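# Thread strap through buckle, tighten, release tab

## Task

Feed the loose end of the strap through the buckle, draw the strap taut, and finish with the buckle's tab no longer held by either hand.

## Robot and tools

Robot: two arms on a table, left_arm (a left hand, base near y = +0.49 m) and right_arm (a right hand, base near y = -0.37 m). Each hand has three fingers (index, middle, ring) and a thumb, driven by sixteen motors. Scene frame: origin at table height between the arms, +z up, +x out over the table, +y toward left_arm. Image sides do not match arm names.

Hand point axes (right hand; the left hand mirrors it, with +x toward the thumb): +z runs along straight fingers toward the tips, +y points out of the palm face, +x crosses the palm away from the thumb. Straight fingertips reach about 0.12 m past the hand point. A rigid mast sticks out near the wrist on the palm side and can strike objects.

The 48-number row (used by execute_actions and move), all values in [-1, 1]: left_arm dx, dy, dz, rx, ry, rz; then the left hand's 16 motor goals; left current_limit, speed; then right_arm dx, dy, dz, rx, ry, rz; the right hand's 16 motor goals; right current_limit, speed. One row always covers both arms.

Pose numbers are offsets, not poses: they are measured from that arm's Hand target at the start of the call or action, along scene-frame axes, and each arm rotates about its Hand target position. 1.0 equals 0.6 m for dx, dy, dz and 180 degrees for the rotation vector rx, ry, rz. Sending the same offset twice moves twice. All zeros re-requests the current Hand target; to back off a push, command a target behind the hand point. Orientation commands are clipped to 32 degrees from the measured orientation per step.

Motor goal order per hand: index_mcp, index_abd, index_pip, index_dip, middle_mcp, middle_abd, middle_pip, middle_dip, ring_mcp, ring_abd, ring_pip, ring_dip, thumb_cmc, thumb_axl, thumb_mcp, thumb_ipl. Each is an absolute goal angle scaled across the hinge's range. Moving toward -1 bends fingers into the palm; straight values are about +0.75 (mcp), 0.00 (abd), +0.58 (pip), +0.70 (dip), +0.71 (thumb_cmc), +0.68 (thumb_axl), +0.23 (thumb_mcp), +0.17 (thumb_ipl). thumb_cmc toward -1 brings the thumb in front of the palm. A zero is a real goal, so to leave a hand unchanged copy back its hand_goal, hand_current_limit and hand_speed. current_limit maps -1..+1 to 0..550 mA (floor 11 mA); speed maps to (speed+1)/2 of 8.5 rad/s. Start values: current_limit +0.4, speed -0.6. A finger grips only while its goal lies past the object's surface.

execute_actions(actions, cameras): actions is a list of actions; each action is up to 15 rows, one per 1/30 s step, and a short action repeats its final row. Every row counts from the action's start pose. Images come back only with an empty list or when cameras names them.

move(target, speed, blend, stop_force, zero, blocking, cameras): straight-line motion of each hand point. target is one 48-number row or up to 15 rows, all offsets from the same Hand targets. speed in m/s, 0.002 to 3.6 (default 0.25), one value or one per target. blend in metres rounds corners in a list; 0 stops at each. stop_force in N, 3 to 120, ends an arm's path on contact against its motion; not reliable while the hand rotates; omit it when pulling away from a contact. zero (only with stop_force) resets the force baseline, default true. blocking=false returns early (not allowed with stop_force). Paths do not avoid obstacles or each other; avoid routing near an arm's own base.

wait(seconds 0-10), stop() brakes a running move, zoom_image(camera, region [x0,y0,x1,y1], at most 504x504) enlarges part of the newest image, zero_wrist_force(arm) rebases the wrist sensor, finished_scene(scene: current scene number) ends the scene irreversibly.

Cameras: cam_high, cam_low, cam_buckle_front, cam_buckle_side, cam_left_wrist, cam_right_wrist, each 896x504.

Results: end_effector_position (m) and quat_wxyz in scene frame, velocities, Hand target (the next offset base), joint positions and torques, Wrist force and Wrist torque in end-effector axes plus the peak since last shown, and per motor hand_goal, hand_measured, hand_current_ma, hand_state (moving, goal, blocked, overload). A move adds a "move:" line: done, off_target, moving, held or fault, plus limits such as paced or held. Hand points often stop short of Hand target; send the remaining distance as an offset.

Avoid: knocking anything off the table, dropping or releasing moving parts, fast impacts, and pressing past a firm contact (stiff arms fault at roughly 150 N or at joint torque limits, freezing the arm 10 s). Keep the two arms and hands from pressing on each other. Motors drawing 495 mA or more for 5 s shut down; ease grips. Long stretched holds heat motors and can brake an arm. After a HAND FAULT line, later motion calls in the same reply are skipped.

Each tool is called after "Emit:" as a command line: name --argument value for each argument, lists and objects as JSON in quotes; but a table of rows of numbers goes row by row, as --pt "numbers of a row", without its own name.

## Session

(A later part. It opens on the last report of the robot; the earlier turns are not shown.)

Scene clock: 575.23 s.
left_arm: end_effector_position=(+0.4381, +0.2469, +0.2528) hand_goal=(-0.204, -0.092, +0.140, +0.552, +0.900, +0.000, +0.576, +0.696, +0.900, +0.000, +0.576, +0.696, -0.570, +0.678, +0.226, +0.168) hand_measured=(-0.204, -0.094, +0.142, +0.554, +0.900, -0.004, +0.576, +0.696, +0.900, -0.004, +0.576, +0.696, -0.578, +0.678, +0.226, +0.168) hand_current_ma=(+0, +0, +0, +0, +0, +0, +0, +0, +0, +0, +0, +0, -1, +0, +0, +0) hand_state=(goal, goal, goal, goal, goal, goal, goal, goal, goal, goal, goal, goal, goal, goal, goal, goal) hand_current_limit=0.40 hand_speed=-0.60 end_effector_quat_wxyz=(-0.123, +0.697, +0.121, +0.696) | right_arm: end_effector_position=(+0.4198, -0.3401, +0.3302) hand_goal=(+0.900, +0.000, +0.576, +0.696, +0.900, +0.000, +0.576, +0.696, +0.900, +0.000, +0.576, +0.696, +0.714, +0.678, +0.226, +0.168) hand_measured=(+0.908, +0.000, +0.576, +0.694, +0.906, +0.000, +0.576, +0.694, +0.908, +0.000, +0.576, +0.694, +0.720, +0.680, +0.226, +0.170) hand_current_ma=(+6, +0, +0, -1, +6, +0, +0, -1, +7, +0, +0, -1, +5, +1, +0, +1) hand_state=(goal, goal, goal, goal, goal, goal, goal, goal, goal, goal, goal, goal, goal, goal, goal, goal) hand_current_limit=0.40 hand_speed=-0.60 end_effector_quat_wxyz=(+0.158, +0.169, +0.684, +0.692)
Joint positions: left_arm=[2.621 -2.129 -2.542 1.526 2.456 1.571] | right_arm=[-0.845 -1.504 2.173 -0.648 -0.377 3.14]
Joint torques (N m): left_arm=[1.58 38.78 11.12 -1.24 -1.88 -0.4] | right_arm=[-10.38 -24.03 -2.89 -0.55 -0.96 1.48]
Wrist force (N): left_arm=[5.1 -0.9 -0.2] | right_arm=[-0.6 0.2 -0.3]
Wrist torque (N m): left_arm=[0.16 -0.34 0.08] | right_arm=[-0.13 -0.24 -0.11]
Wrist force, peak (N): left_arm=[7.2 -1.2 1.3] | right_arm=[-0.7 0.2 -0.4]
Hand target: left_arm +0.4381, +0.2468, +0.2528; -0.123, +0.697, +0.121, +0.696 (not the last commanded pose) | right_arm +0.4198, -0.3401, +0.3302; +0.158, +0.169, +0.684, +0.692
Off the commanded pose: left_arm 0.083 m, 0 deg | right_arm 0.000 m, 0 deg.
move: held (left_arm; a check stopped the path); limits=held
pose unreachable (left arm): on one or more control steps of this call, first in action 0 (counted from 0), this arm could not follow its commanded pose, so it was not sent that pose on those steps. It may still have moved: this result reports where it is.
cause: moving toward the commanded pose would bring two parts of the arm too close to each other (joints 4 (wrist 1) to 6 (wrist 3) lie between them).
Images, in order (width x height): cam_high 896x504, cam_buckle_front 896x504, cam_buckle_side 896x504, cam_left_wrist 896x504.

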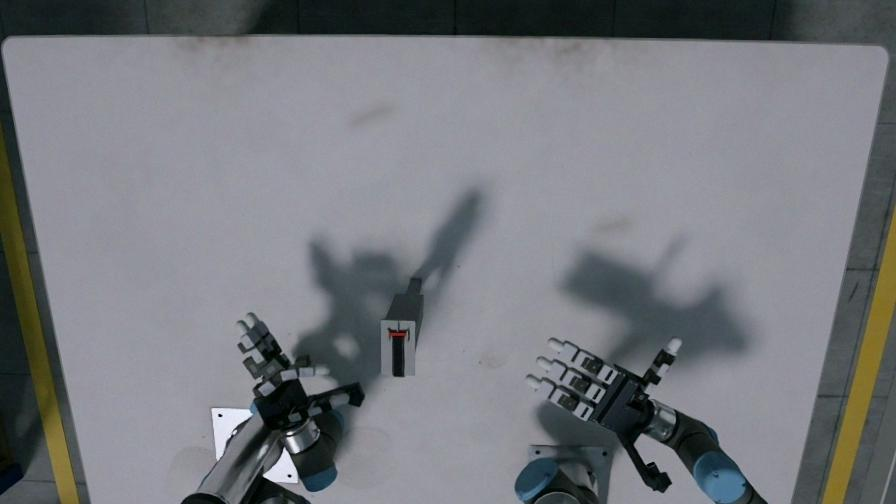

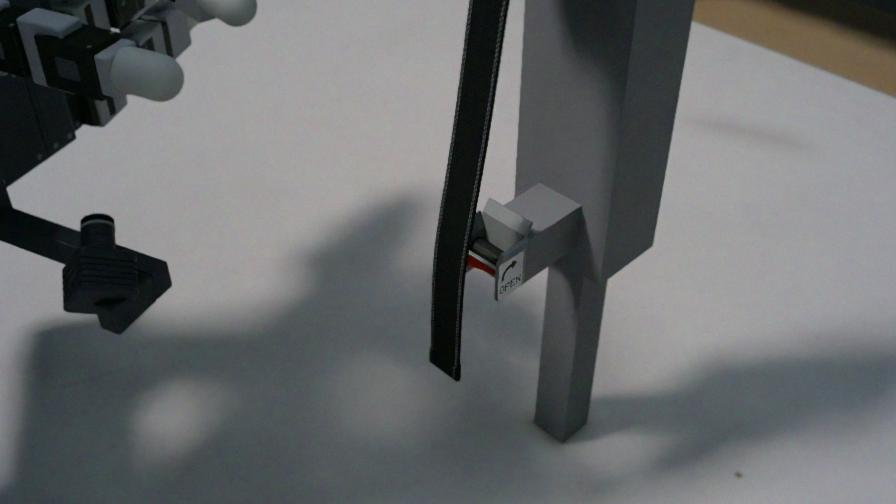

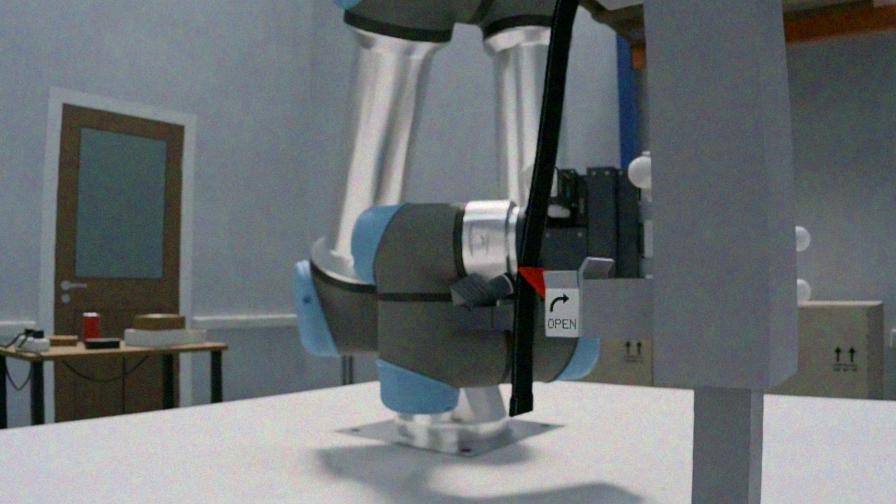

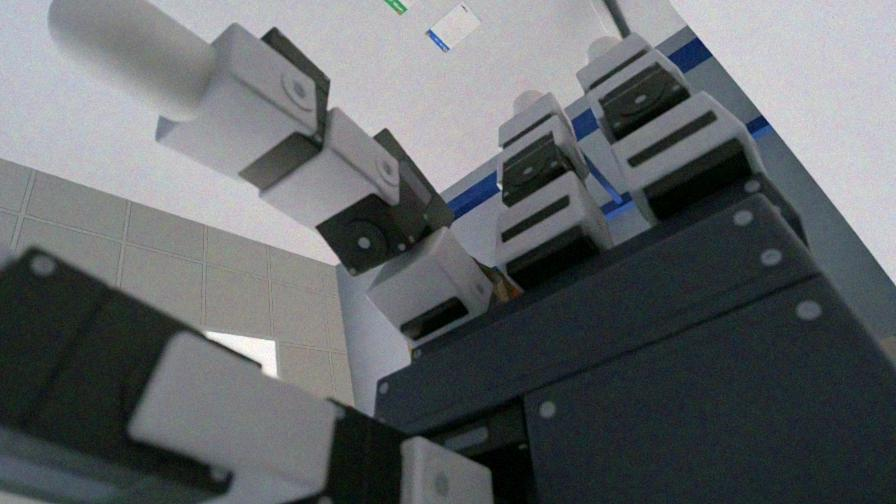

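Emit:
move --target '[0.03,0,0.03,0,0,-0.1111, -0.548,-0.093,0.65,0.696,0.9,0,0.576,0.696,0.9,0,0.576,0.696,-0.571,0.678,0.226,0.168,0.4,-0.6, 0,0,0,0,0,0, 0.9,0,0.576,0.696,0.9,0,0.576,0.696,0.9,0,0.576,0.696,0.714,0.678,0.226,0.168,0.4,-0.6]' --speed 0.2

Emit:
move --target '[-0.03,-0.1,-0.05,0,0,0, -0.548,-0.093,0.65,0.696,0.9,0,0.576,0.696,0.9,0,0.576,0.696,-0.571,0.678,0.226,0.168,0.4,-0.6, 0,0,0,0,0,0, 0.9,0,0.576,0.696,0.9,0,0.576,0.696,0.9,0,0.576,0.696,0.714,0.678,0.226,0.168,0.4,-0.6]' --speed 0.1 --cameras '["cam_high","cam_buckle_front","cam_buckle_side"]'

Scene clock: 592.03 s.
left_arm: end_effector_position=(+0.4561, +0.2469, +0.2708) hand_goal=(-0.548, -0.092, +0.650, +0.696, +0.900, +0.000, +0.576, +0.696, +0.900, +0.000, +0.576, +0.696, -0.570, +0.678, +0.226, +0.168) hand_measured=(-0.546, -0.094, +0.648, +0.694, +0.900, -0.004, +0.576, +0.696, +0.900, -0.004, +0.576, +0.696, -0.578, +0.678, +0.226, +0.168) hand_current_ma=(+0, +0, +0, +0, +0, +0, +0, +0, +0, +0, +0, +0, -1, +0, +0, +0) hand_state=(goal, goal, goal, goal, goal, goal, goal, goal, goal, goal, goal, goal, goal, goal, goal, goal) hand_current_limit=0.40 hand_speed=-0.60 end_effector_quat_wxyz=(+0.000, +0.708, -0.002, +0.706) end_effector_velocity=(+0.000, -0.001, -0.001) end_effector_angular_velocity=(+0.000, +0.001, -0.005) | right_arm: end_effector_position=(+0.4198, -0.3401, +0.3302) hand_goal=(+0.900, +0.000, +0.576, +0.696, +0.900, +0.000, +0.576, +0.696, +0.900, +0.000, +0.576, +0.696, +0.714, +0.678, +0.226, +0.168) hand_measured=(+0.908, +0.000, +0.576, +0.694, +0.906, +0.000, +0.576, +0.694, +0.908, +0.000, +0.576, +0.694, +0.720, +0.680, +0.226, +0.170) hand_current_ma=(+6, +0, +0, -1, +6, +0, +0, -1, +7, +0, +0, -1, +5, +1, +0, +1) hand_state=(goal, goal, goal, goal, goal, goal, goal, goal, goal, goal, goal, goal, goal, goal, goal, goal) hand_current_limit=0.40 hand_speed=-0.60 end_effector_quat_wxyz=(+0.158, +0.169, +0.684, +0.692)
Joint positions: left_arm=[3.041 -2.042 -2.679 1.577 1.688 1.573] | right_arm=[-0.845 -1.504 2.173 -0.648 -0.377 3.14]
Joint velocities: left_arm=[0.002 -0.001 0.001 -0.001 -0.007 0] | right_arm=[within noise]
Joint torques (N m): left_arm=[5.77 10.58 12.18 3.75 -1.83 0.42] | right_arm=[-9.72 -23.11 -3.55 -0.59 -0.95 1.49]
Wrist force (N): left_arm=[5.2 -0.8 -0.4] | right_arm=[-0.5 0.1 -0.3]
Wrist torque (N m): left_arm=[0.18 -0.33 0.02] | right_arm=[-0.14 -0.25 -0.10]
Wrist force, peak (N): left_arm=[5.5 -1.1 0.0] | right_arm=[-0.9 0.1 -0.2]
Hand target: left_arm +0.4561, +0.2468, +0.2708; +0.000, +0.708, -0.002, +0.706 | right_arm +0.4198, -0.3401, +0.3302; +0.158, +0.169, +0.684, +0.692
Off the commanded pose: left_arm 0.000 m, 0 deg | right_arm 0.000 m, 0 deg.
move: done

Scene clock: 593.20 s.
left_arm: end_effector_position=(+0.4381, +0.1868, +0.2408) hand_goal=(-0.548, -0.092, +0.650, +0.696, +0.900, +0.000, +0.576, +0.696, +0.900, +0.000, +0.576, +0.696, -0.570, +0.678, +0.226, +0.168) hand_measured=(-0.546, -0.094, +0.648, +0.694, +0.900, -0.004, +0.576, +0.696, +0.900, -0.004, +0.576, +0.696, -0.578, +0.678, +0.226, +0.168) hand_current_ma=(+0, +0, +0, +0, +0, +0, +0, +0, +0, +0, +0, +0, -1, +0, +0, +0) hand_state=(goal, goal, goal, goal, goal, goal, goal, goal, goal, goal, goal, goal, goal, goal, goal, goal) hand_current_limit=0.40 hand_speed=-0.60 end_effector_quat_wxyz=(+0.000, +0.708, -0.002, +0.706) | right_arm: end_effector_position=(+0.4198, -0.3401, +0.3302) hand_goal=(+0.900, +0.000, +0.576, +0.696, +0.900, +0.000, +0.576, +0.696, +0.900, +0.000, +0.576, +0.696, +0.714, +0.678, +0.226, +0.168) hand_measured=(+0.908, +0.000, +0.576, +0.694, +0.906, +0.000, +0.576, +0.694, +0.908, +0.000, +0.576, +0.694, +0.720, +0.680, +0.226, +0.170) hand_current_ma=(+6, +0, +0, -1, +6, +0, +0, -1, +7, +0, +0, -1, +5, +1, +0, +1) hand_state=(goal, goal, goal, goal, goal, goal, goal, goal, goal, goal, goal, goal, goal, goal, goal, goal) hand_current_limit=0.40 hand_speed=-0.60 end_effector_quat_wxyz=(+0.158, +0.169, +0.684, +0.692)
Joint positions: left_arm=[2.741 -2.18 -2.57 1.606 1.988 1.572] | right_arm=[-0.845 -1.504 2.173 -0.648 -0.377 3.14]
Joint torques (N m): left_arm=[-5.8 31.95 -4.84 -0.86 2.01 -1.32] | right_arm=[-9.34 -23.08 -3.05 -0.51 -0.81 1.38]
Wrist force (N): left_arm=[5.2 -0.8 -0.4] | right_arm=[-0.5 0.3 -0.1]
Wrist torque (N m): left_arm=[0.18 -0.33 0.07] | right_arm=[-0.14 -0.25 -0.10]
Wrist force, peak (N): left_arm=[5.8 -2.0 -0.3] | right_arm=[-0.8 0.1 -0.2]
Hand target: left_arm +0.4381, +0.1868, +0.2408; +0.000, +0.708, -0.002, +0.706 | right_arm +0.4198, -0.3401, +0.3302; +0.158, +0.169, +0.684, +0.692
Off the commanded pose: left_arm 0.000 m, 0 deg | right_arm 0.000 m, 0 deg.
move: done
Images, in order (width x height): cam_high 896x504, cam_buckle_front 896x504, cam_buckle_side 896x504.

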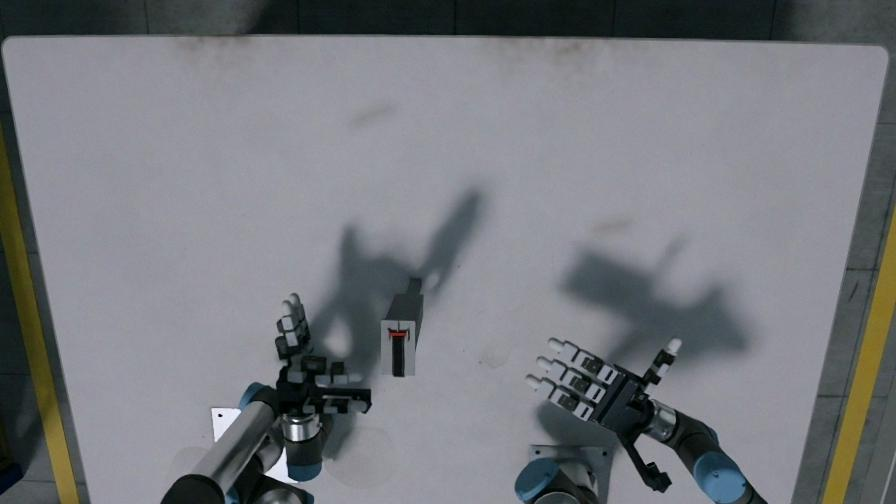

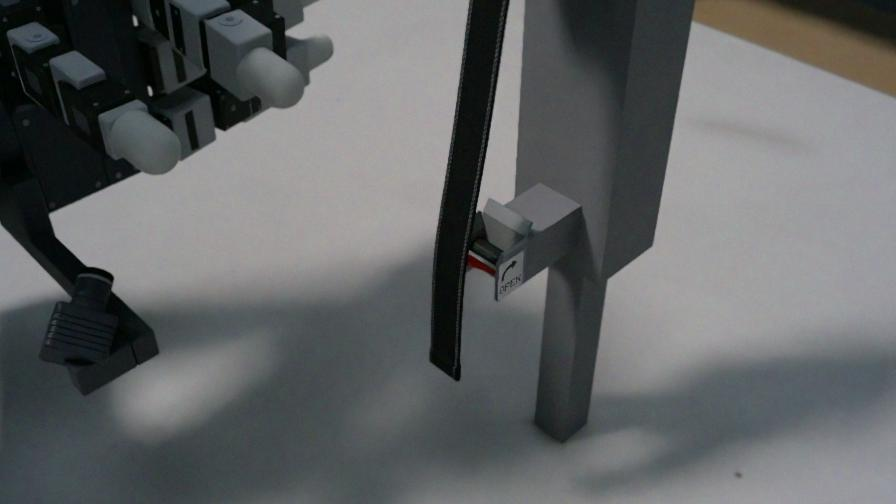

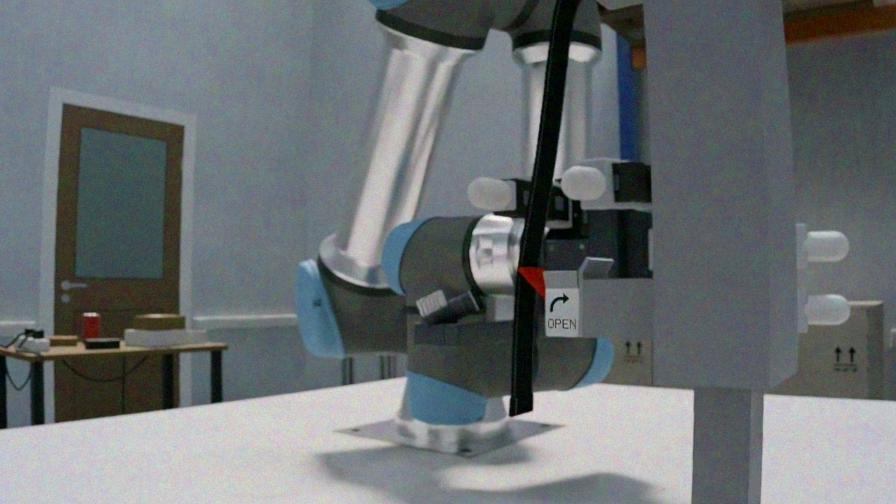

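Emit:
move --target '[0.029,-0.061,-0.138,0,0,0, -0.548,-0.093,0.65,0.696,0.9,0,0.576,0.696,0.9,0,0.576,0.696,-0.571,0.678,0.226,0.168,0.4,-0.6, 0,0,0,0,0,0, 0.9,0,0.576,0.696,0.9,0,0.576,0.696,0.9,0,0.576,0.696,0.714,0.678,0.226,0.168,0.4,-0.6]' --speed 0.1 --cameras '["cam_high","cam_buckle_front","cam_buckle_side","cam_left_wrist"]'

Scene clock: 645.83 s.
left_arm: end_effector_position=(+0.4506, +0.1597, +0.1794) hand_goal=(-0.548, -0.092, +0.650, +0.696, +0.900, +0.000, +0.576, +0.696, +0.900, +0.000, +0.576, +0.696, -0.570, +0.678, +0.226, +0.168) hand_measured=(-0.546, -0.096, +0.648, +0.694, +0.900, -0.004, +0.576, +0.696, +0.900, -0.004, +0.576, +0.696, -0.580, +0.678, +0.226, +0.168) hand_current_ma=(+0, +0, +0, +0, +0, +0, +0, +0, +0, +0, +0, +0, -2, +0, +0, +0) hand_state=(goal, goal, goal, goal, goal, goal, goal, goal, goal, goal, goal, goal, goal, goal, goal, goal) hand_current_limit=0.40 hand_speed=-0.60 end_effector_quat_wxyz=(+0.000, +0.708, -0.002, +0.706) | right_arm: end_effector_position=(+0.4198, -0.3401, +0.3302) hand_goal=(+0.900, +0.000, +0.576, +0.696, +0.900, +0.000, +0.576, +0.696, +0.900, +0.000, +0.576, +0.696, +0.714, +0.678, +0.226, +0.168) hand_measured=(+0.908, +0.000, +0.576, +0.694, +0.906, +0.000, +0.576, +0.694, +0.908, +0.000, +0.576, +0.694, +0.720, +0.680, +0.226, +0.170) hand_current_ma=(+6, +0, +0, -1, +6, +0, +0, -1, +7, +0, +0, -1, +5, +1, +0, +1) hand_state=(goal, goal, goal, goal, goal, goal, goal, goal, goal, goal, goal, goal, goal, goal, goal, goal) hand_current_limit=0.40 hand_speed=-0.60 end_effector_quat_wxyz=(+0.158, +0.169, +0.684, +0.692)
Joint positions: left_arm=[2.665 -2.411 -2.442 1.708 2.063 1.572] | right_arm=[-0.845 -1.504 2.173 -0.648 -0.377 3.14]
Joint torques (N m): left_arm=[-0.48 32.67 -1.13 2.06 0.26 -0.22] | right_arm=[-9.02 -23.75 -2.03 -0.59 -0.91 1.48]
Wrist force (N): left_arm=[5.4 -1.7 -0.7] | right_arm=[-0.6 0.1 -0.2]
Wrist torque (N m): left_arm=[0.07 -0.38 0.14] | right_arm=[-0.15 -0.24 -0.11]
Wrist force, peak (N): left_arm=[6.8 -1.5 -0.6] | right_arm=[-0.8 0.2 -0.3]
Hand target: left_arm +0.4506, +0.1597, +0.1794; +0.000, +0.708, -0.002, +0.706 (not the last commanded pose) | right_arm +0.4198, -0.3401, +0.3302; +0.158, +0.169, +0.684, +0.692
Off the commanded pose: left_arm 0.024 m, 0 deg | right_arm 0.000 m, 0 deg.
FORCE FAULT: contact force on the left arm reached its limit, and that arm stopped. The contact can be on any part of that arm, not only on its tool. That arm's remaining commands of this call were not run. That arm is still stopped at the end of this call. That arm stays stopped for about 10 more seconds. Until then a move that you send moves the other arm only, and its call returns only when the move has ended. Once the stop has ended, the next robot result says so. If the stop ends while you think or write, that arm runs what you send next, counted from a new Hand target: where the arm stands when the stop ends. While its stop runs, that arm, its gripper or tool too, takes no new command. Until it ends, the stop uses up actions while you think or wait. An arm that is not stopped still takes commands.
move: fault (left_arm)
Images, in order (width x height): cam_high 896x504, cam_buckle_front 896x504, cam_buckle_side 896x504, cam_left_wrist 896x504.

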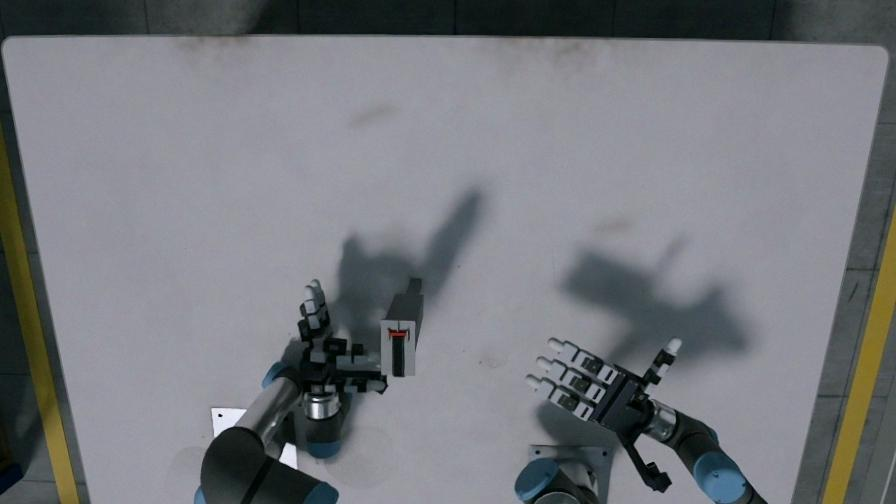

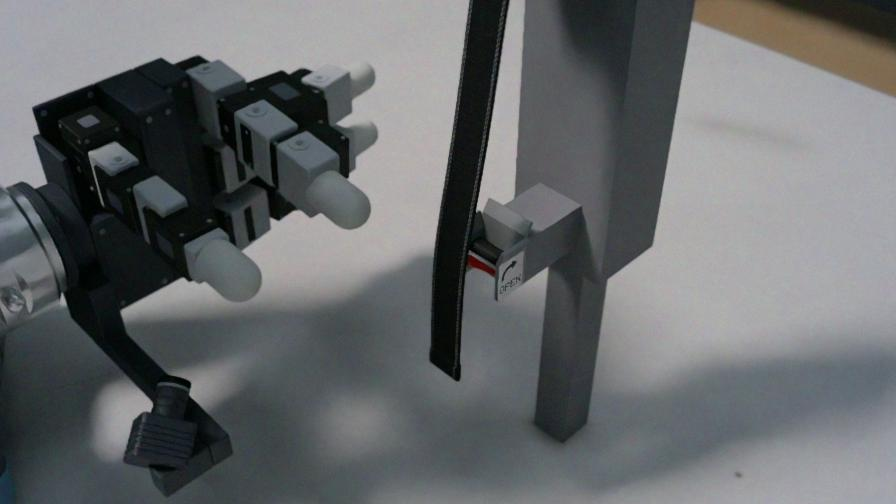

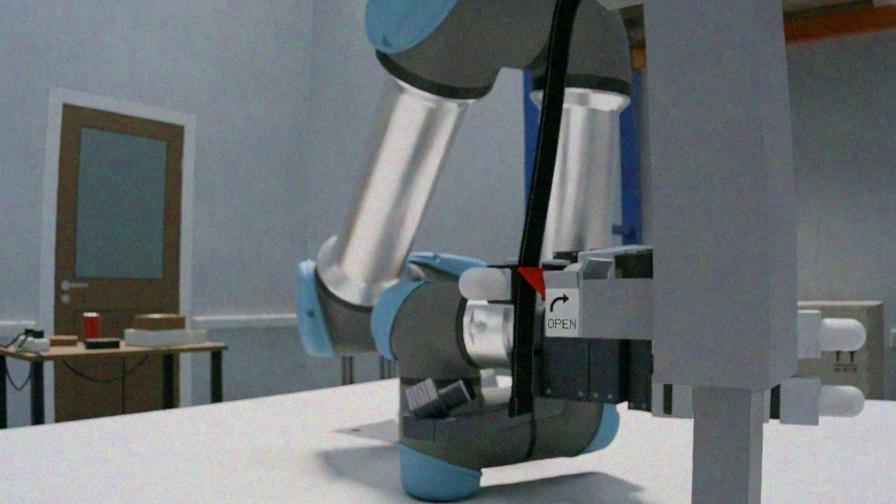

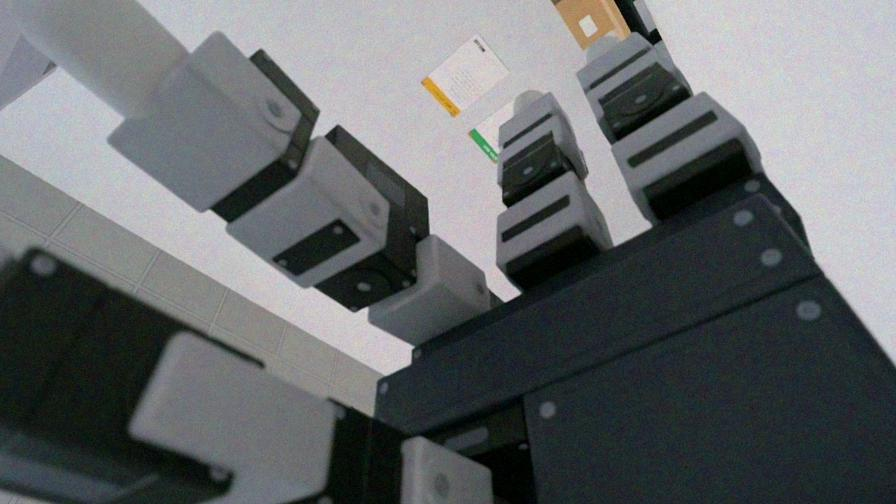

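Emit:
wait --seconds 6

Scene clock: 662.17 s.
left_arm: end_effector_position=(+0.4506, +0.1597, +0.1794) hand_goal=(-0.548, -0.092, +0.650, +0.696, +0.900, +0.000, +0.576, +0.696, +0.900, +0.000, +0.576, +0.696, -0.570, +0.678, +0.226, +0.168) hand_measured=(-0.546, -0.096, +0.648, +0.694, +0.900, -0.004, +0.576, +0.696, +0.900, -0.004, +0.576, +0.696, -0.580, +0.678, +0.226, +0.168) hand_current_ma=(+0, +0, +0, +0, +0, +0, +0, +0, +0, +0, +0, +0, -2, +0, +0, +0) hand_state=(goal, goal, goal, goal, goal, goal, goal, goal, goal, goal, goal, goal, goal, goal, goal, goal) hand_current_limit=0.40 hand_speed=-0.60 end_effector_quat_wxyz=(+0.000, +0.708, -0.002, +0.706) | right_arm: end_effector_position=(+0.4198, -0.3401, +0.3302) hand_goal=(+0.900, +0.000, +0.576, +0.696, +0.900, +0.000, +0.576, +0.696, +0.900, +0.000, +0.576, +0.696, +0.714, +0.678, +0.226, +0.168) hand_measured=(+0.908, +0.000, +0.576, +0.694, +0.906, +0.000, +0.576, +0.694, +0.908, +0.000, +0.576, +0.694, +0.720, +0.680, +0.226, +0.170) hand_current_ma=(+6, +0, +0, -1, +6, +0, +0, -1, +7, +0, +0, -1, +5, +1, +0, +1) hand_state=(goal, goal, goal, goal, goal, goal, goal, goal, goal, goal, goal, goal, goal, goal, goal, goal) hand_current_limit=0.40 hand_speed=-0.60 end_effector_quat_wxyz=(+0.158, +0.169, +0.684, +0.692)
Joint positions: left_arm=[2.665 -2.411 -2.442 1.708 2.063 1.572] | right_arm=[-0.845 -1.504 2.173 -0.648 -0.377 3.14]
Joint torques (N m): left_arm=[-0.05 34.01 -1.98 1.79 0.2 -0.18] | right_arm=[-7.52 -23.08 -2.9 -0.46 -0.86 1.53]
Wrist force (N): left_arm=[5.4 -1.9 -0.8] | right_arm=[-0.5 0.1 -0.2]
Wrist torque (N m): left_arm=[0.05 -0.39 0.14] | right_arm=[-0.15 -0.25 -0.11]
Wrist force, peak (N): left_arm=[5.7 -1.8 -0.6] | right_arm=[-0.8 0.3 -0.4]
Hand target: left_arm +0.4506, +0.1597, +0.1794; +0.000, +0.708, -0.002, +0.706 (not the last commanded pose) | right_arm +0.4198, -0.3401, +0.3302; +0.158, +0.169, +0.684, +0.692
Off the commanded pose: left_arm 0.024 m, 0 deg | right_arm 0.000 m, 0 deg.
FORCE FAULT, CONTINUED: the left arm's stop, for the force fault that an earlier result reported, is over. The rest of the stop counts as 19 of the actions that you can send in this scene. That arm's target is now where it stood when the stop ended, not its last command. That arm accepts commands again.
wait: 6.00 s; at rest from the start

Emit:
move --target '[0,0,0.117,0,0,0, -0.548,-0.093,0.65,0.696,0.9,0,0.576,0.696,0.9,0,0.576,0.696,-0.571,0.678,0.226,0.168,0.4,-0.6, 0,0,0,0,0,0, 0.9,0,0.576,0.696,0.9,0,0.576,0.696,0.9,0,0.576,0.696,0.714,0.678,0.226,0.168,0.4,-0.6]' --speed 0.1

Emit:
move --target '[0,0,0,0,0.111,0, -0.548,-0.093,0.65,0.696,0.9,0,0.576,0.696,0.9,0,0.576,0.696,-0.571,0.678,0.226,0.168,0.4,-0.6, 0,0,0,0,0,0, 0.9,0,0.576,0.696,0.9,0,0.576,0.696,0.9,0,0.576,0.696,0.714,0.678,0.226,0.168,0.4,-0.6]' --speed 0.1

Emit:
move --target '[0.002,0,-0.10,0,0,0, -0.548,-0.093,0.65,0.696,0.9,0,0.576,0.696,0.9,0,0.576,0.696,-0.571,0.678,0.226,0.168,0.4,-0.6, 0,0,0,0,0,0, 0.9,0,0.576,0.696,0.9,0,0.576,0.696,0.9,0,0.576,0.696,0.714,0.678,0.226,0.168,0.4,-0.6]' --speed 0.08 --cameras '["cam_high","cam_buckle_front","cam_buckle_side"]'

Scene clock: 668.50 s.
left_arm: end_effector_position=(+0.4506, +0.1598, +0.2495) hand_goal=(-0.548, -0.092, +0.650, +0.696, +0.900, +0.000, +0.576, +0.696, +0.900, +0.000, +0.576, +0.696, -0.570, +0.678, +0.226, +0.168) hand_measured=(-0.546, -0.096, +0.648, +0.694, +0.900, -0.004, +0.576, +0.696, +0.900, -0.004, +0.576, +0.696, -0.580, +0.678, +0.226, +0.168) hand_current_ma=(+0, +0, +0, +0, +0, +0, +0, +0, +0, +0, +0, +0, -2, +0, +0, +0) hand_state=(goal, goal, goal, goal, goal, goal, goal, goal, goal, goal, goal, goal, goal, goal, goal, goal) hand_current_limit=0.40 hand_speed=-0.60 end_effector_quat_wxyz=(+0.000, +0.708, -0.002, +0.706) | right_arm: end_effector_position=(+0.4198, -0.3401, +0.3302) hand_goal=(+0.900, +0.000, +0.576, +0.696, +0.900, +0.000, +0.576, +0.696, +0.900, +0.000, +0.576, +0.696, +0.714, +0.678, +0.226, +0.168) hand_measured=(+0.908, +0.000, +0.576, +0.694, +0.906, +0.000, +0.576, +0.694, +0.908, +0.000, +0.576, +0.694, +0.720, +0.680, +0.226, +0.170) hand_current_ma=(+6, +0, +0, -1, +6, +0, +0, -1, +7, +0, +0, -1, +5, +1, +0, +1) hand_state=(goal, goal, goal, goal, goal, goal, goal, goal, goal, goal, goal, goal, goal, goal, goal, goal) hand_current_limit=0.40 hand_speed=-0.60 end_effector_quat_wxyz=(+0.158, +0.169, +0.684, +0.692)
Joint positions: left_arm=[2.665 -2.146 -2.489 1.49 2.063 1.572] | right_arm=[-0.845 -1.504 2.173 -0.648 -0.377 3.14]
Joint torques (N m): left_arm=[-3.45 42.49 13.01 1.13 2.22 -1.62] | right_arm=[-6.96 -23.2 -2.98 -0.52 -0.96 1.29]
Wrist force (N): left_arm=[5.6 -1.8 -0.5] | right_arm=[-0.5 0.4 0.0]
Wrist torque (N m): left_arm=[0.06 -0.39 0.13] | right_arm=[-0.12 -0.25 -0.10]
Wrist force, peak (N): left_arm=[6.6 -1.7 -0.7] | right_arm=[-0.7 0.3 -0.3]
Hand target: left_arm +0.4506, +0.1597, +0.2496; +0.000, +0.708, -0.002, +0.706 | right_arm +0.4198, -0.3401, +0.3302; +0.158, +0.169, +0.684, +0.692
Off the commanded pose: left_arm 0.000 m, 0 deg | right_arm 0.000 m, 0 deg.
move: done

Scene clock: 670.70 s.
left_arm: end_effector_position=(+0.4506, +0.1598, +0.2497) hand_goal=(-0.548, -0.092, +0.650, +0.696, +0.900, +0.000, +0.576, +0.696, +0.900, +0.000, +0.576, +0.696, -0.570, +0.678, +0.226, +0.168) hand_measured=(-0.546, -0.096, +0.648, +0.694, +0.900, -0.004, +0.576, +0.696, +0.900, -0.004, +0.576, +0.696, -0.580, +0.678, +0.226, +0.168) hand_current_ma=(+0, +0, +0, +0, +0, +0, +0, +0, +0, +0, +0, +0, -2, +0, +0, +0) hand_state=(goal, goal, goal, goal, goal, goal, goal, goal, goal, goal, goal, goal, goal, goal, goal, goal) hand_current_limit=0.40 hand_speed=-0.60 end_effector_quat_wxyz=(+0.001, +0.820, -0.002, +0.573) | right_arm: end_effector_position=(+0.4198, -0.3401, +0.3302) hand_goal=(+0.900, +0.000, +0.576, +0.696, +0.900, +0.000, +0.576, +0.696, +0.900, +0.000, +0.576, +0.696, +0.714, +0.678, +0.226, +0.168) hand_measured=(+0.908, +0.000, +0.576, +0.694, +0.906, +0.000, +0.576, +0.694, +0.908, +0.000, +0.576, +0.694, +0.720, +0.680, +0.226, +0.170) hand_current_ma=(+6, +0, +0, -1, +6, +0, +0, -1, +7, +0, +0, -1, +5, +1, +0, +1) hand_state=(goal, goal, goal, goal, goal, goal, goal, goal, goal, goal, goal, goal, goal, goal, goal, goal) hand_current_limit=0.40 hand_speed=-0.60 end_effector_quat_wxyz=(+0.158, +0.169, +0.684, +0.692)
Joint positions: left_arm=[2.676 -1.766 -2.566 0.799 2.02 1.395] | right_arm=[-0.845 -1.504 2.173 -0.648 -0.377 3.14]
Joint torques (N m): left_arm=[-5.63 20.17 20.45 0.45 2.76 0.55] | right_arm=[-6.99 -23.56 -2.36 -0.66 -0.79 1.32]
Wrist force (N): left_arm=[5.3 -2.2 -0.9] | right_arm=[-0.6 0.2 -0.2]
Wrist torque (N m): left_arm=[-0.02 -0.37 0.12] | right_arm=[-0.14 -0.24 -0.11]
Wrist force, peak (N): left_arm=[5.6 -2.5 -1.0] | right_arm=[-0.6 0.3 -0.5]
Hand target: left_arm +0.4506, +0.1597, +0.2496; +0.001, +0.820, -0.002, +0.573 | right_arm +0.4198, -0.3401, +0.3302; +0.158, +0.169, +0.684, +0.692
Off the commanded pose: left_arm 0.000 m, 0 deg | right_arm 0.000 m, 0 deg.
move: done

Scene clock: 671.90 s.
left_arm: end_effector_position=(+0.4518, +0.1597, +0.1896) hand_goal=(-0.548, -0.092, +0.650, +0.696, +0.900, +0.000, +0.576, +0.696, +0.900, +0.000, +0.576, +0.696, -0.570, +0.678, +0.226, +0.168) hand_measured=(-0.546, -0.096, +0.648, +0.694, +0.900, -0.004, +0.576, +0.696, +0.900, -0.004, +0.576, +0.696, -0.580, +0.678, +0.226, +0.168) hand_current_ma=(+0, +0, +0, +0, +0, +0, +0, +0, +0, +0, +0, +0, -2, +0, +0, +0) hand_state=(goal, goal, goal, goal, goal, goal, goal, goal, goal, goal, goal, goal, goal, goal, goal, goal) hand_current_limit=0.40 hand_speed=-0.60 end_effector_quat_wxyz=(+0.001, +0.820, -0.002, +0.573) | right_arm: end_effector_position=(+0.4198, -0.3401, +0.3302) hand_goal=(+0.900, +0.000, +0.576, +0.696, +0.900, +0.000, +0.576, +0.696, +0.900, +0.000, +0.576, +0.696, +0.714, +0.678, +0.226, +0.168) hand_measured=(+0.908, +0.000, +0.576, +0.694, +0.906, +0.000, +0.576, +0.694, +0.908, +0.000, +0.576, +0.694, +0.720, +0.680, +0.226, +0.170) hand_current_ma=(+6, +0, +0, -1, +6, +0, +0, -1, +7, +0, +0, -1, +5, +1, +0, +1) hand_state=(goal, goal, goal, goal, goal, goal, goal, goal, goal, goal, goal, goal, goal, goal, goal, goal) hand_current_limit=0.40 hand_speed=-0.60 end_effector_quat_wxyz=(+0.158, +0.169, +0.684, +0.692)
Joint positions: left_arm=[2.678 -2.022 -2.579 1.068 2.018 1.396] | right_arm=[-0.845 -1.504 2.173 -0.648 -0.377 3.14]
Joint torques (N m): left_arm=[3.96 13.23 15.41 3.84 -1.08 0.64] | right_arm=[-6.93 -23.17 -2.31 -0.44 -0.87 1.42]
Wrist force (N): left_arm=[5.5 -2.2 -0.8] | right_arm=[-0.7 0.2 -0.3]
Wrist torque (N m): left_arm=[-0.03 -0.38 0.11] | right_arm=[-0.13 -0.22 -0.12]
Wrist force, peak (N): left_arm=[6.6 -2.3 -1.2] | right_arm=[-0.7 0.1 -0.3]
Hand target: left_arm +0.4518, +0.1597, +0.1896; +0.001, +0.820, -0.002, +0.573 | right_arm +0.4198, -0.3401, +0.3302; +0.158, +0.169, +0.684, +0.692
Off the commanded pose: left_arm 0.000 m, 0 deg | right_arm 0.000 m, 0 deg.
move: done
Images, in order (width x height): cam_high 896x504, cam_buckle_front 896x504, cam_buckle_side 896x504.

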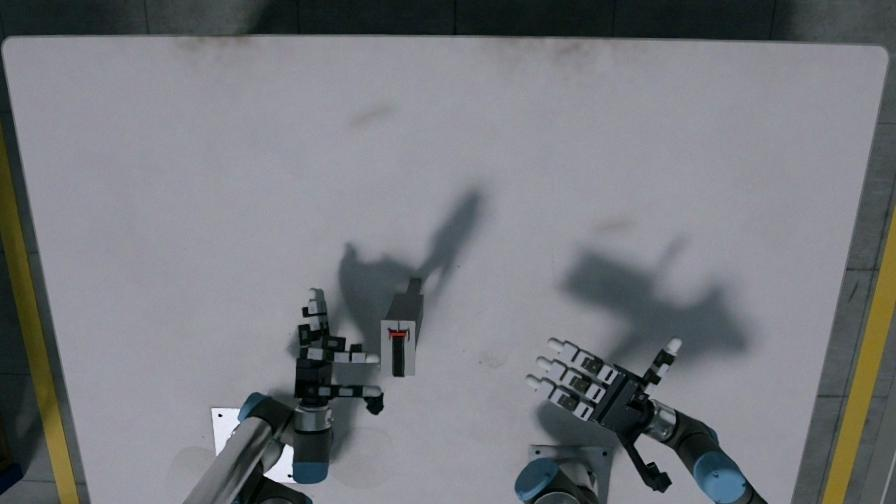

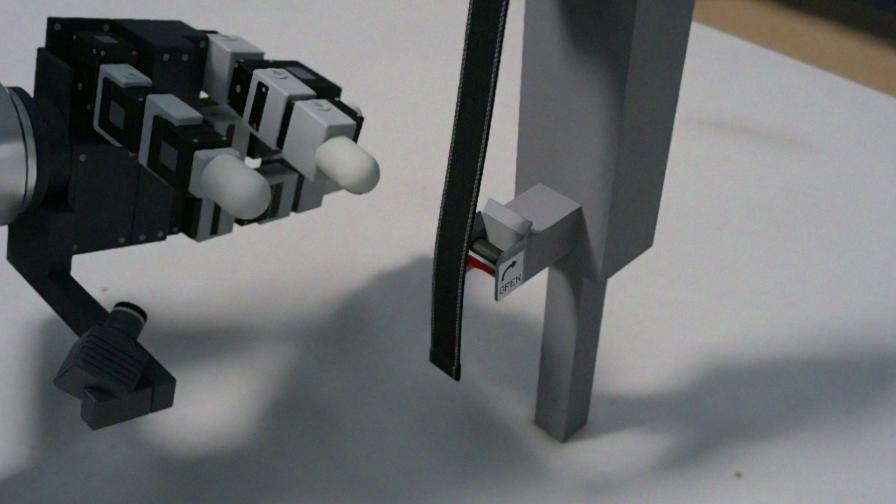

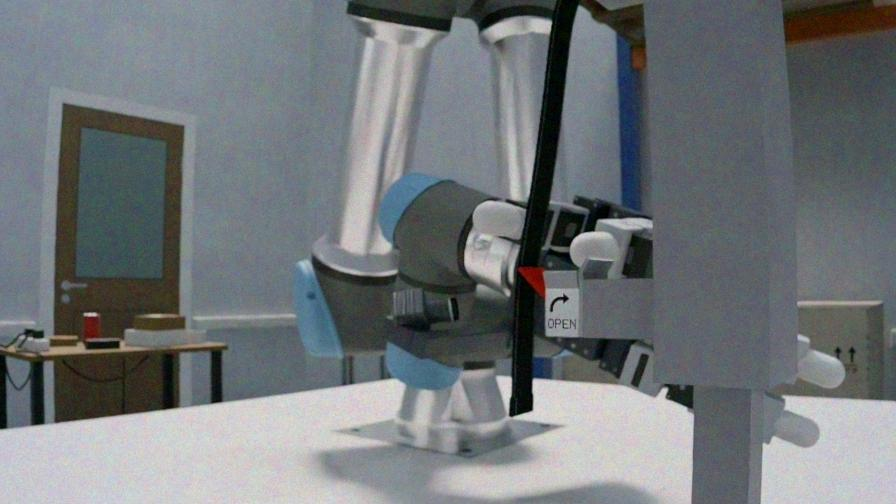

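Emit:
move --target '[0,-0.03,-0.067,0,0,0, -0.548,-0.093,0.65,0.696,0.9,0,0.576,0.696,0.9,0,0.576,0.696,-0.571,0.678,0.226,0.168,0.4,-0.6, 0,0,0,0,0,0, 0.9,0,0.576,0.696,0.9,0,0.576,0.696,0.9,0,0.576,0.696,0.714,0.678,0.226,0.168,0.4,-0.6]' --speed 0.06 --cameras '["cam_buckle_front","cam_buckle_side"]'

Scene clock: 676.17 s.
left_arm: end_effector_position=(+0.4518, +0.1417, +0.1495) hand_goal=(-0.548, -0.092, +0.650, +0.696, +0.900, +0.000, +0.576, +0.696, +0.900, +0.000, +0.576, +0.696, -0.570, +0.678, +0.226, +0.168) hand_measured=(-0.546, -0.096, +0.648, +0.694, +0.900, -0.004, +0.576, +0.696, +0.900, -0.004, +0.576, +0.696, -0.580, +0.678, +0.226, +0.168) hand_current_ma=(+0, +0, +0, +0, +0, +0, +0, +0, +0, +0, +0, +0, -2, +0, +0, +0) hand_state=(goal, goal, goal, goal, goal, goal, goal, goal, goal, goal, goal, goal, goal, goal, goal, goal) hand_current_limit=0.40 hand_speed=-0.60 end_effector_quat_wxyz=(+0.001, +0.820, -0.002, +0.573) | right_arm: end_effector_position=(+0.4198, -0.3401, +0.3302) hand_goal=(+0.900, +0.000, +0.576, +0.696, +0.900, +0.000, +0.576, +0.696, +0.900, +0.000, +0.576, +0.696, +0.714, +0.678, +0.226, +0.168) hand_measured=(+0.908, +0.000, +0.576, +0.694, +0.906, +0.000, +0.576, +0.694, +0.908, +0.000, +0.576, +0.694, +0.720, +0.680, +0.226, +0.170) hand_current_ma=(+6, +0, +0, -1, +6, +0, +0, -1, +7, +0, +0, -1, +5, +1, +0, +1) hand_state=(goal, goal, goal, goal, goal, goal, goal, goal, goal, goal, goal, goal, goal, goal, goal, goal) hand_current_limit=0.40 hand_speed=-0.60 end_effector_quat_wxyz=(+0.158, +0.169, +0.684, +0.692)
Joint positions: left_arm=[2.621 -2.194 -2.528 1.177 2.071 1.371] | right_arm=[-0.845 -1.504 2.173 -0.648 -0.377 3.14]
Joint torques (N m): left_arm=[3.98 30.27 -8.89 0.28 -1.58 1.42] | right_arm=[-5.24 -23.73 -2.38 -0.42 -0.78 1.29]
Wrist force (N): left_arm=[5.2 -2.1 -0.9] | right_arm=[-0.9 0.2 -0.1]
Wrist torque (N m): left_arm=[-0.02 -0.34 0.16] | right_arm=[-0.14 -0.21 -0.13]
Wrist force, peak (N): left_arm=[6.1 -2.4 -1.3] | right_arm=[-0.9 0.2 -0.1]
Hand target: left_arm +0.4518, +0.1417, +0.1494; +0.001, +0.820, -0.002, +0.573 | right_arm +0.4198, -0.3401, +0.3302; +0.158, +0.169, +0.684, +0.692
Off the commanded pose: left_arm 0.000 m, 0 deg | right_arm 0.000 m, 0 deg.
move: done
Images, in order (width x height): cam_buckle_front 896x504, cam_buckle_side 896x504.

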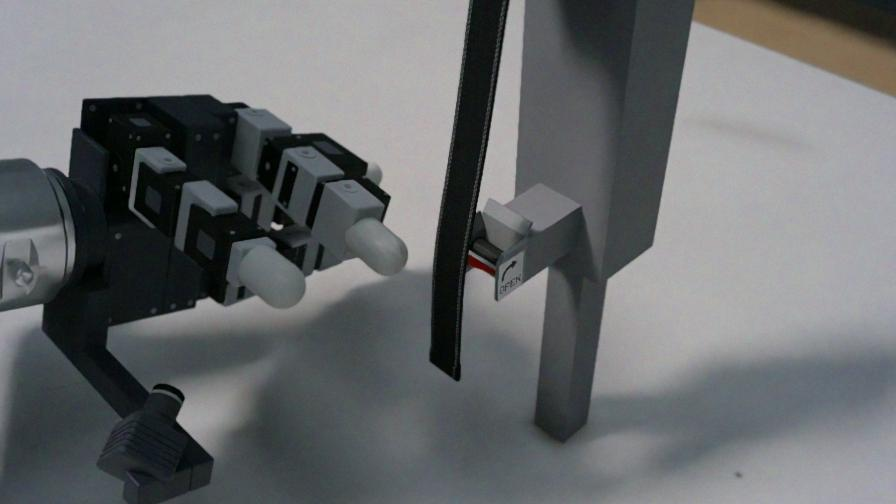

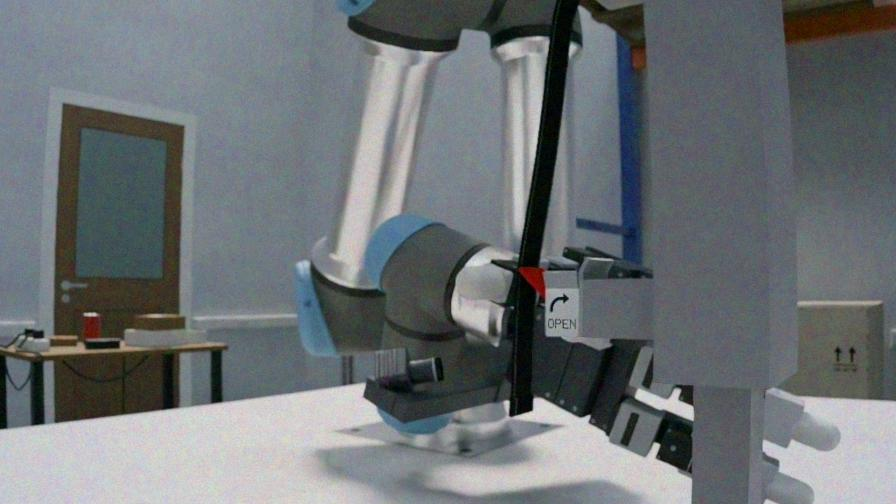

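Emit:
zoom_image --camera "cam_buckle_front" --region '[420, 180, 600, 400]'

Emit:
zoom_image --camera "cam_buckle_side" --region '[490, 230, 670, 440]'

Scaled by 2.291 from the camera's 896x504 image, which has a finer 1280x720 frame.

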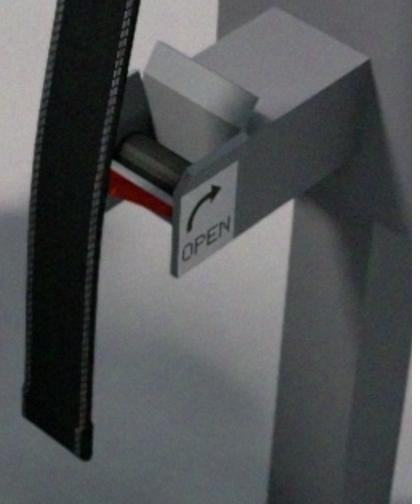

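Scaled by 2.400 from the camera's 896x504 image, which has a finer 1280x720 frame.

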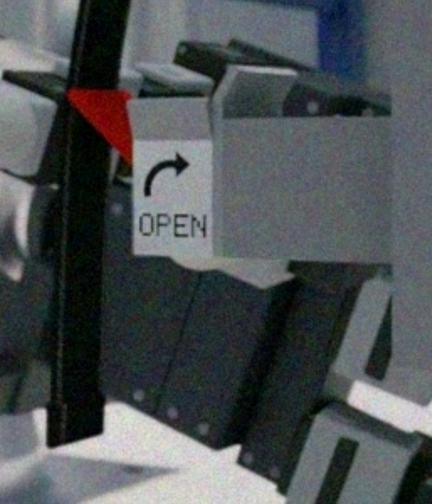

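Emit:
move --target '[0,-0.05,0,0,0,0, -0.548,-0.093,0.65,0.696,0.9,0,0.576,0.696,0.9,0,0.576,0.696,-0.571,0.678,0.226,0.168,0.4,-0.6, 0,0,0,0,0,0, 0.9,0,0.576,0.696,0.9,0,0.576,0.696,0.9,0,0.576,0.696,0.714,0.678,0.226,0.168,0.4,-0.6]' --speed 0.05 --cameras '["cam_buckle_front","cam_buckle_side"]'

Emit:
zoom_image --camera "cam_buckle_front" --region '[280, 150, 600, 400]'

Emit:
zoom_image --camera "cam_buckle_side" --region '[440, 230, 670, 440]'

Scene clock: 711.27 s.
left_arm: end_effector_position=(+0.4518, +0.1117, +0.1495) hand_goal=(-0.548, -0.092, +0.650, +0.696, +0.900, +0.000, +0.576, +0.696, +0.900, +0.000, +0.576, +0.696, -0.570, +0.678, +0.226, +0.168) hand_measured=(-0.546, -0.096, +0.648, +0.694, +0.900, -0.004, +0.576, +0.696, +0.900, -0.004, +0.576, +0.696, -0.580, +0.678, +0.226, +0.168) hand_current_ma=(+0, +0, +0, +0, +0, +0, +0, +0, +0, +0, +0, +0, -2, +0, +0, +0) hand_state=(goal, goal, goal, goal, goal, goal, goal, goal, goal, goal, goal, goal, goal, goal, goal, goal) hand_current_limit=0.40 hand_speed=-0.60 end_effector_quat_wxyz=(+0.001, +0.820, -0.002, +0.573) | right_arm: end_effector_position=(+0.4198, -0.3401, +0.3302) hand_goal=(+0.900, +0.000, +0.576, +0.696, +0.900, +0.000, +0.576, +0.696, +0.900, +0.000, +0.576, +0.696, +0.714, +0.678, +0.226, +0.168) hand_measured=(+0.908, +0.000, +0.576, +0.694, +0.906, +0.000, +0.576, +0.694, +0.908, +0.000, +0.576, +0.694, +0.720, +0.680, +0.226, +0.170) hand_current_ma=(+6, +0, +0, -1, +6, +0, +0, -1, +7, +0, +0, -1, +5, +1, +0, +1) hand_state=(goal, goal, goal, goal, goal, goal, goal, goal, goal, goal, goal, goal, goal, goal, goal, goal) hand_current_limit=0.40 hand_speed=-0.60 end_effector_quat_wxyz=(+0.158, +0.169, +0.684, +0.692)
Joint positions: left_arm=[2.537 -2.193 -2.462 1.09 2.148 1.331] | right_arm=[-0.845 -1.504 2.173 -0.648 -0.377 3.14]
Joint torques (N m): left_arm=[4.55 18.29 -7.32 5.55 -1.64 1.47] | right_arm=[-5.81 -23.75 -2.88 -0.63 -0.86 1.45]
Wrist force (N): left_arm=[5.3 -2.3 -0.9] | right_arm=[-0.4 0.2 -0.4]
Wrist torque (N m): left_arm=[-0.02 -0.36 0.14] | right_arm=[-0.13 -0.25 -0.10]
Wrist force, peak (N): left_arm=[5.4 -3.3 -0.6] | right_arm=[-0.7 0.4 -0.2]
Hand target: left_arm +0.4518, +0.1117, +0.1494; +0.001, +0.820, -0.002, +0.573 | right_arm +0.4198, -0.3401, +0.3302; +0.158, +0.169, +0.684, +0.692
Off the commanded pose: left_arm 0.000 m, 0 deg | right_arm 0.000 m, 0 deg.
move: done
Images, in order (width x height): cam_buckle_front 896x504, cam_buckle_side 896x504.

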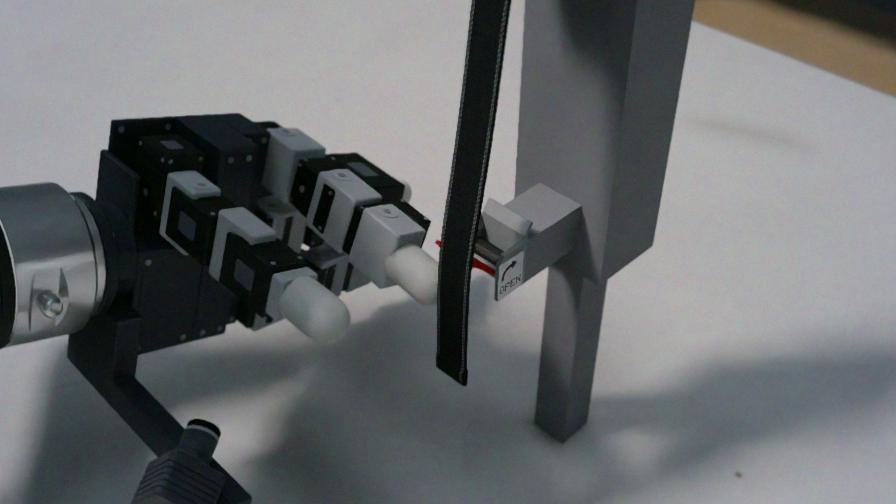

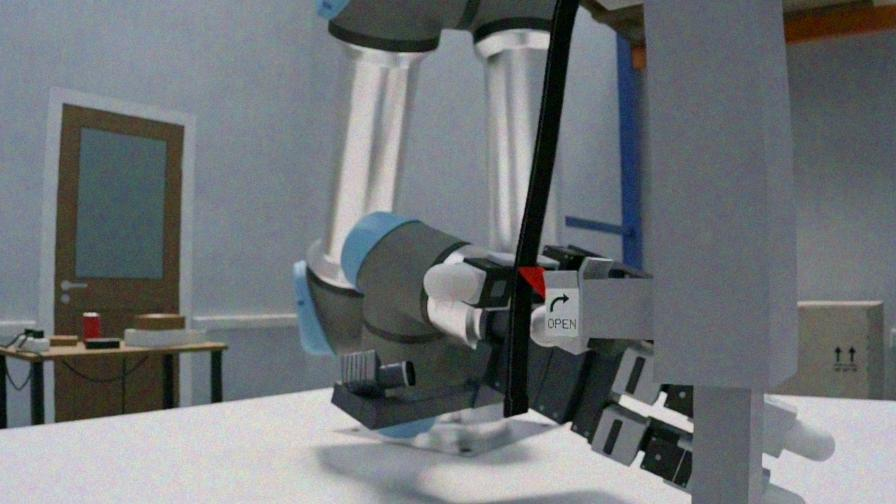

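Scaled by 1.575 from the camera's 896x504 image, which has a finer 1280x720 frame.

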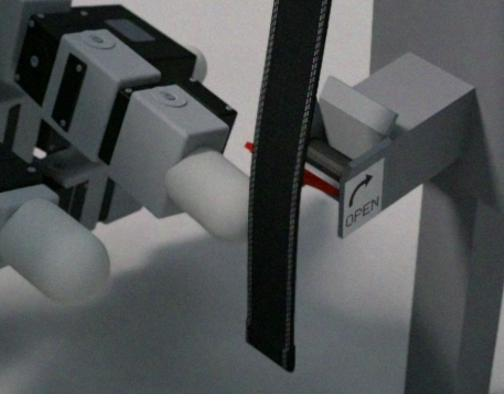

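Scaled by 2.191 from the camera's 896x504 image, which has a finer 1280x720 frame.

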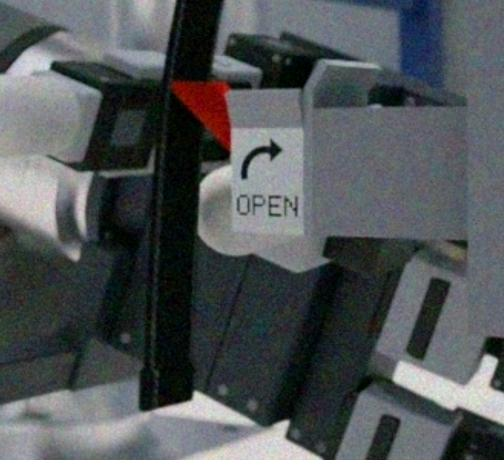

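Emit:
zoom_image --camera "cam_buckle_side" --region '[420, 250, 600, 360]'

Emit:
zoom_image --camera "cam_buckle_front" --region '[270, 220, 530, 360]'

Scaled by 2.800 from the camera's 896x504 image, which has a finer 1280x720 frame.

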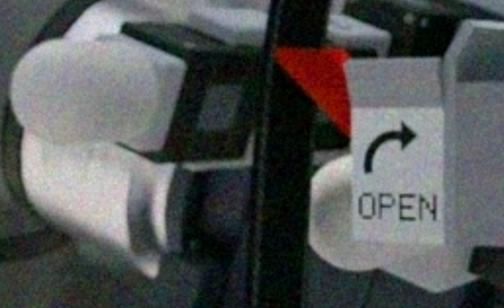

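Scaled by 1.938 from the camera's 896x504 image, which has a finer 1280x720 frame.

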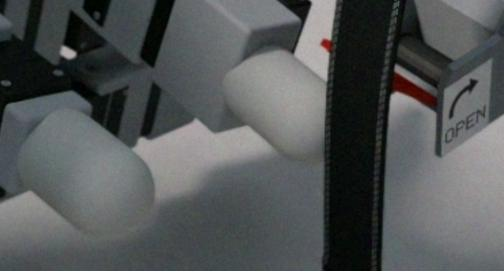

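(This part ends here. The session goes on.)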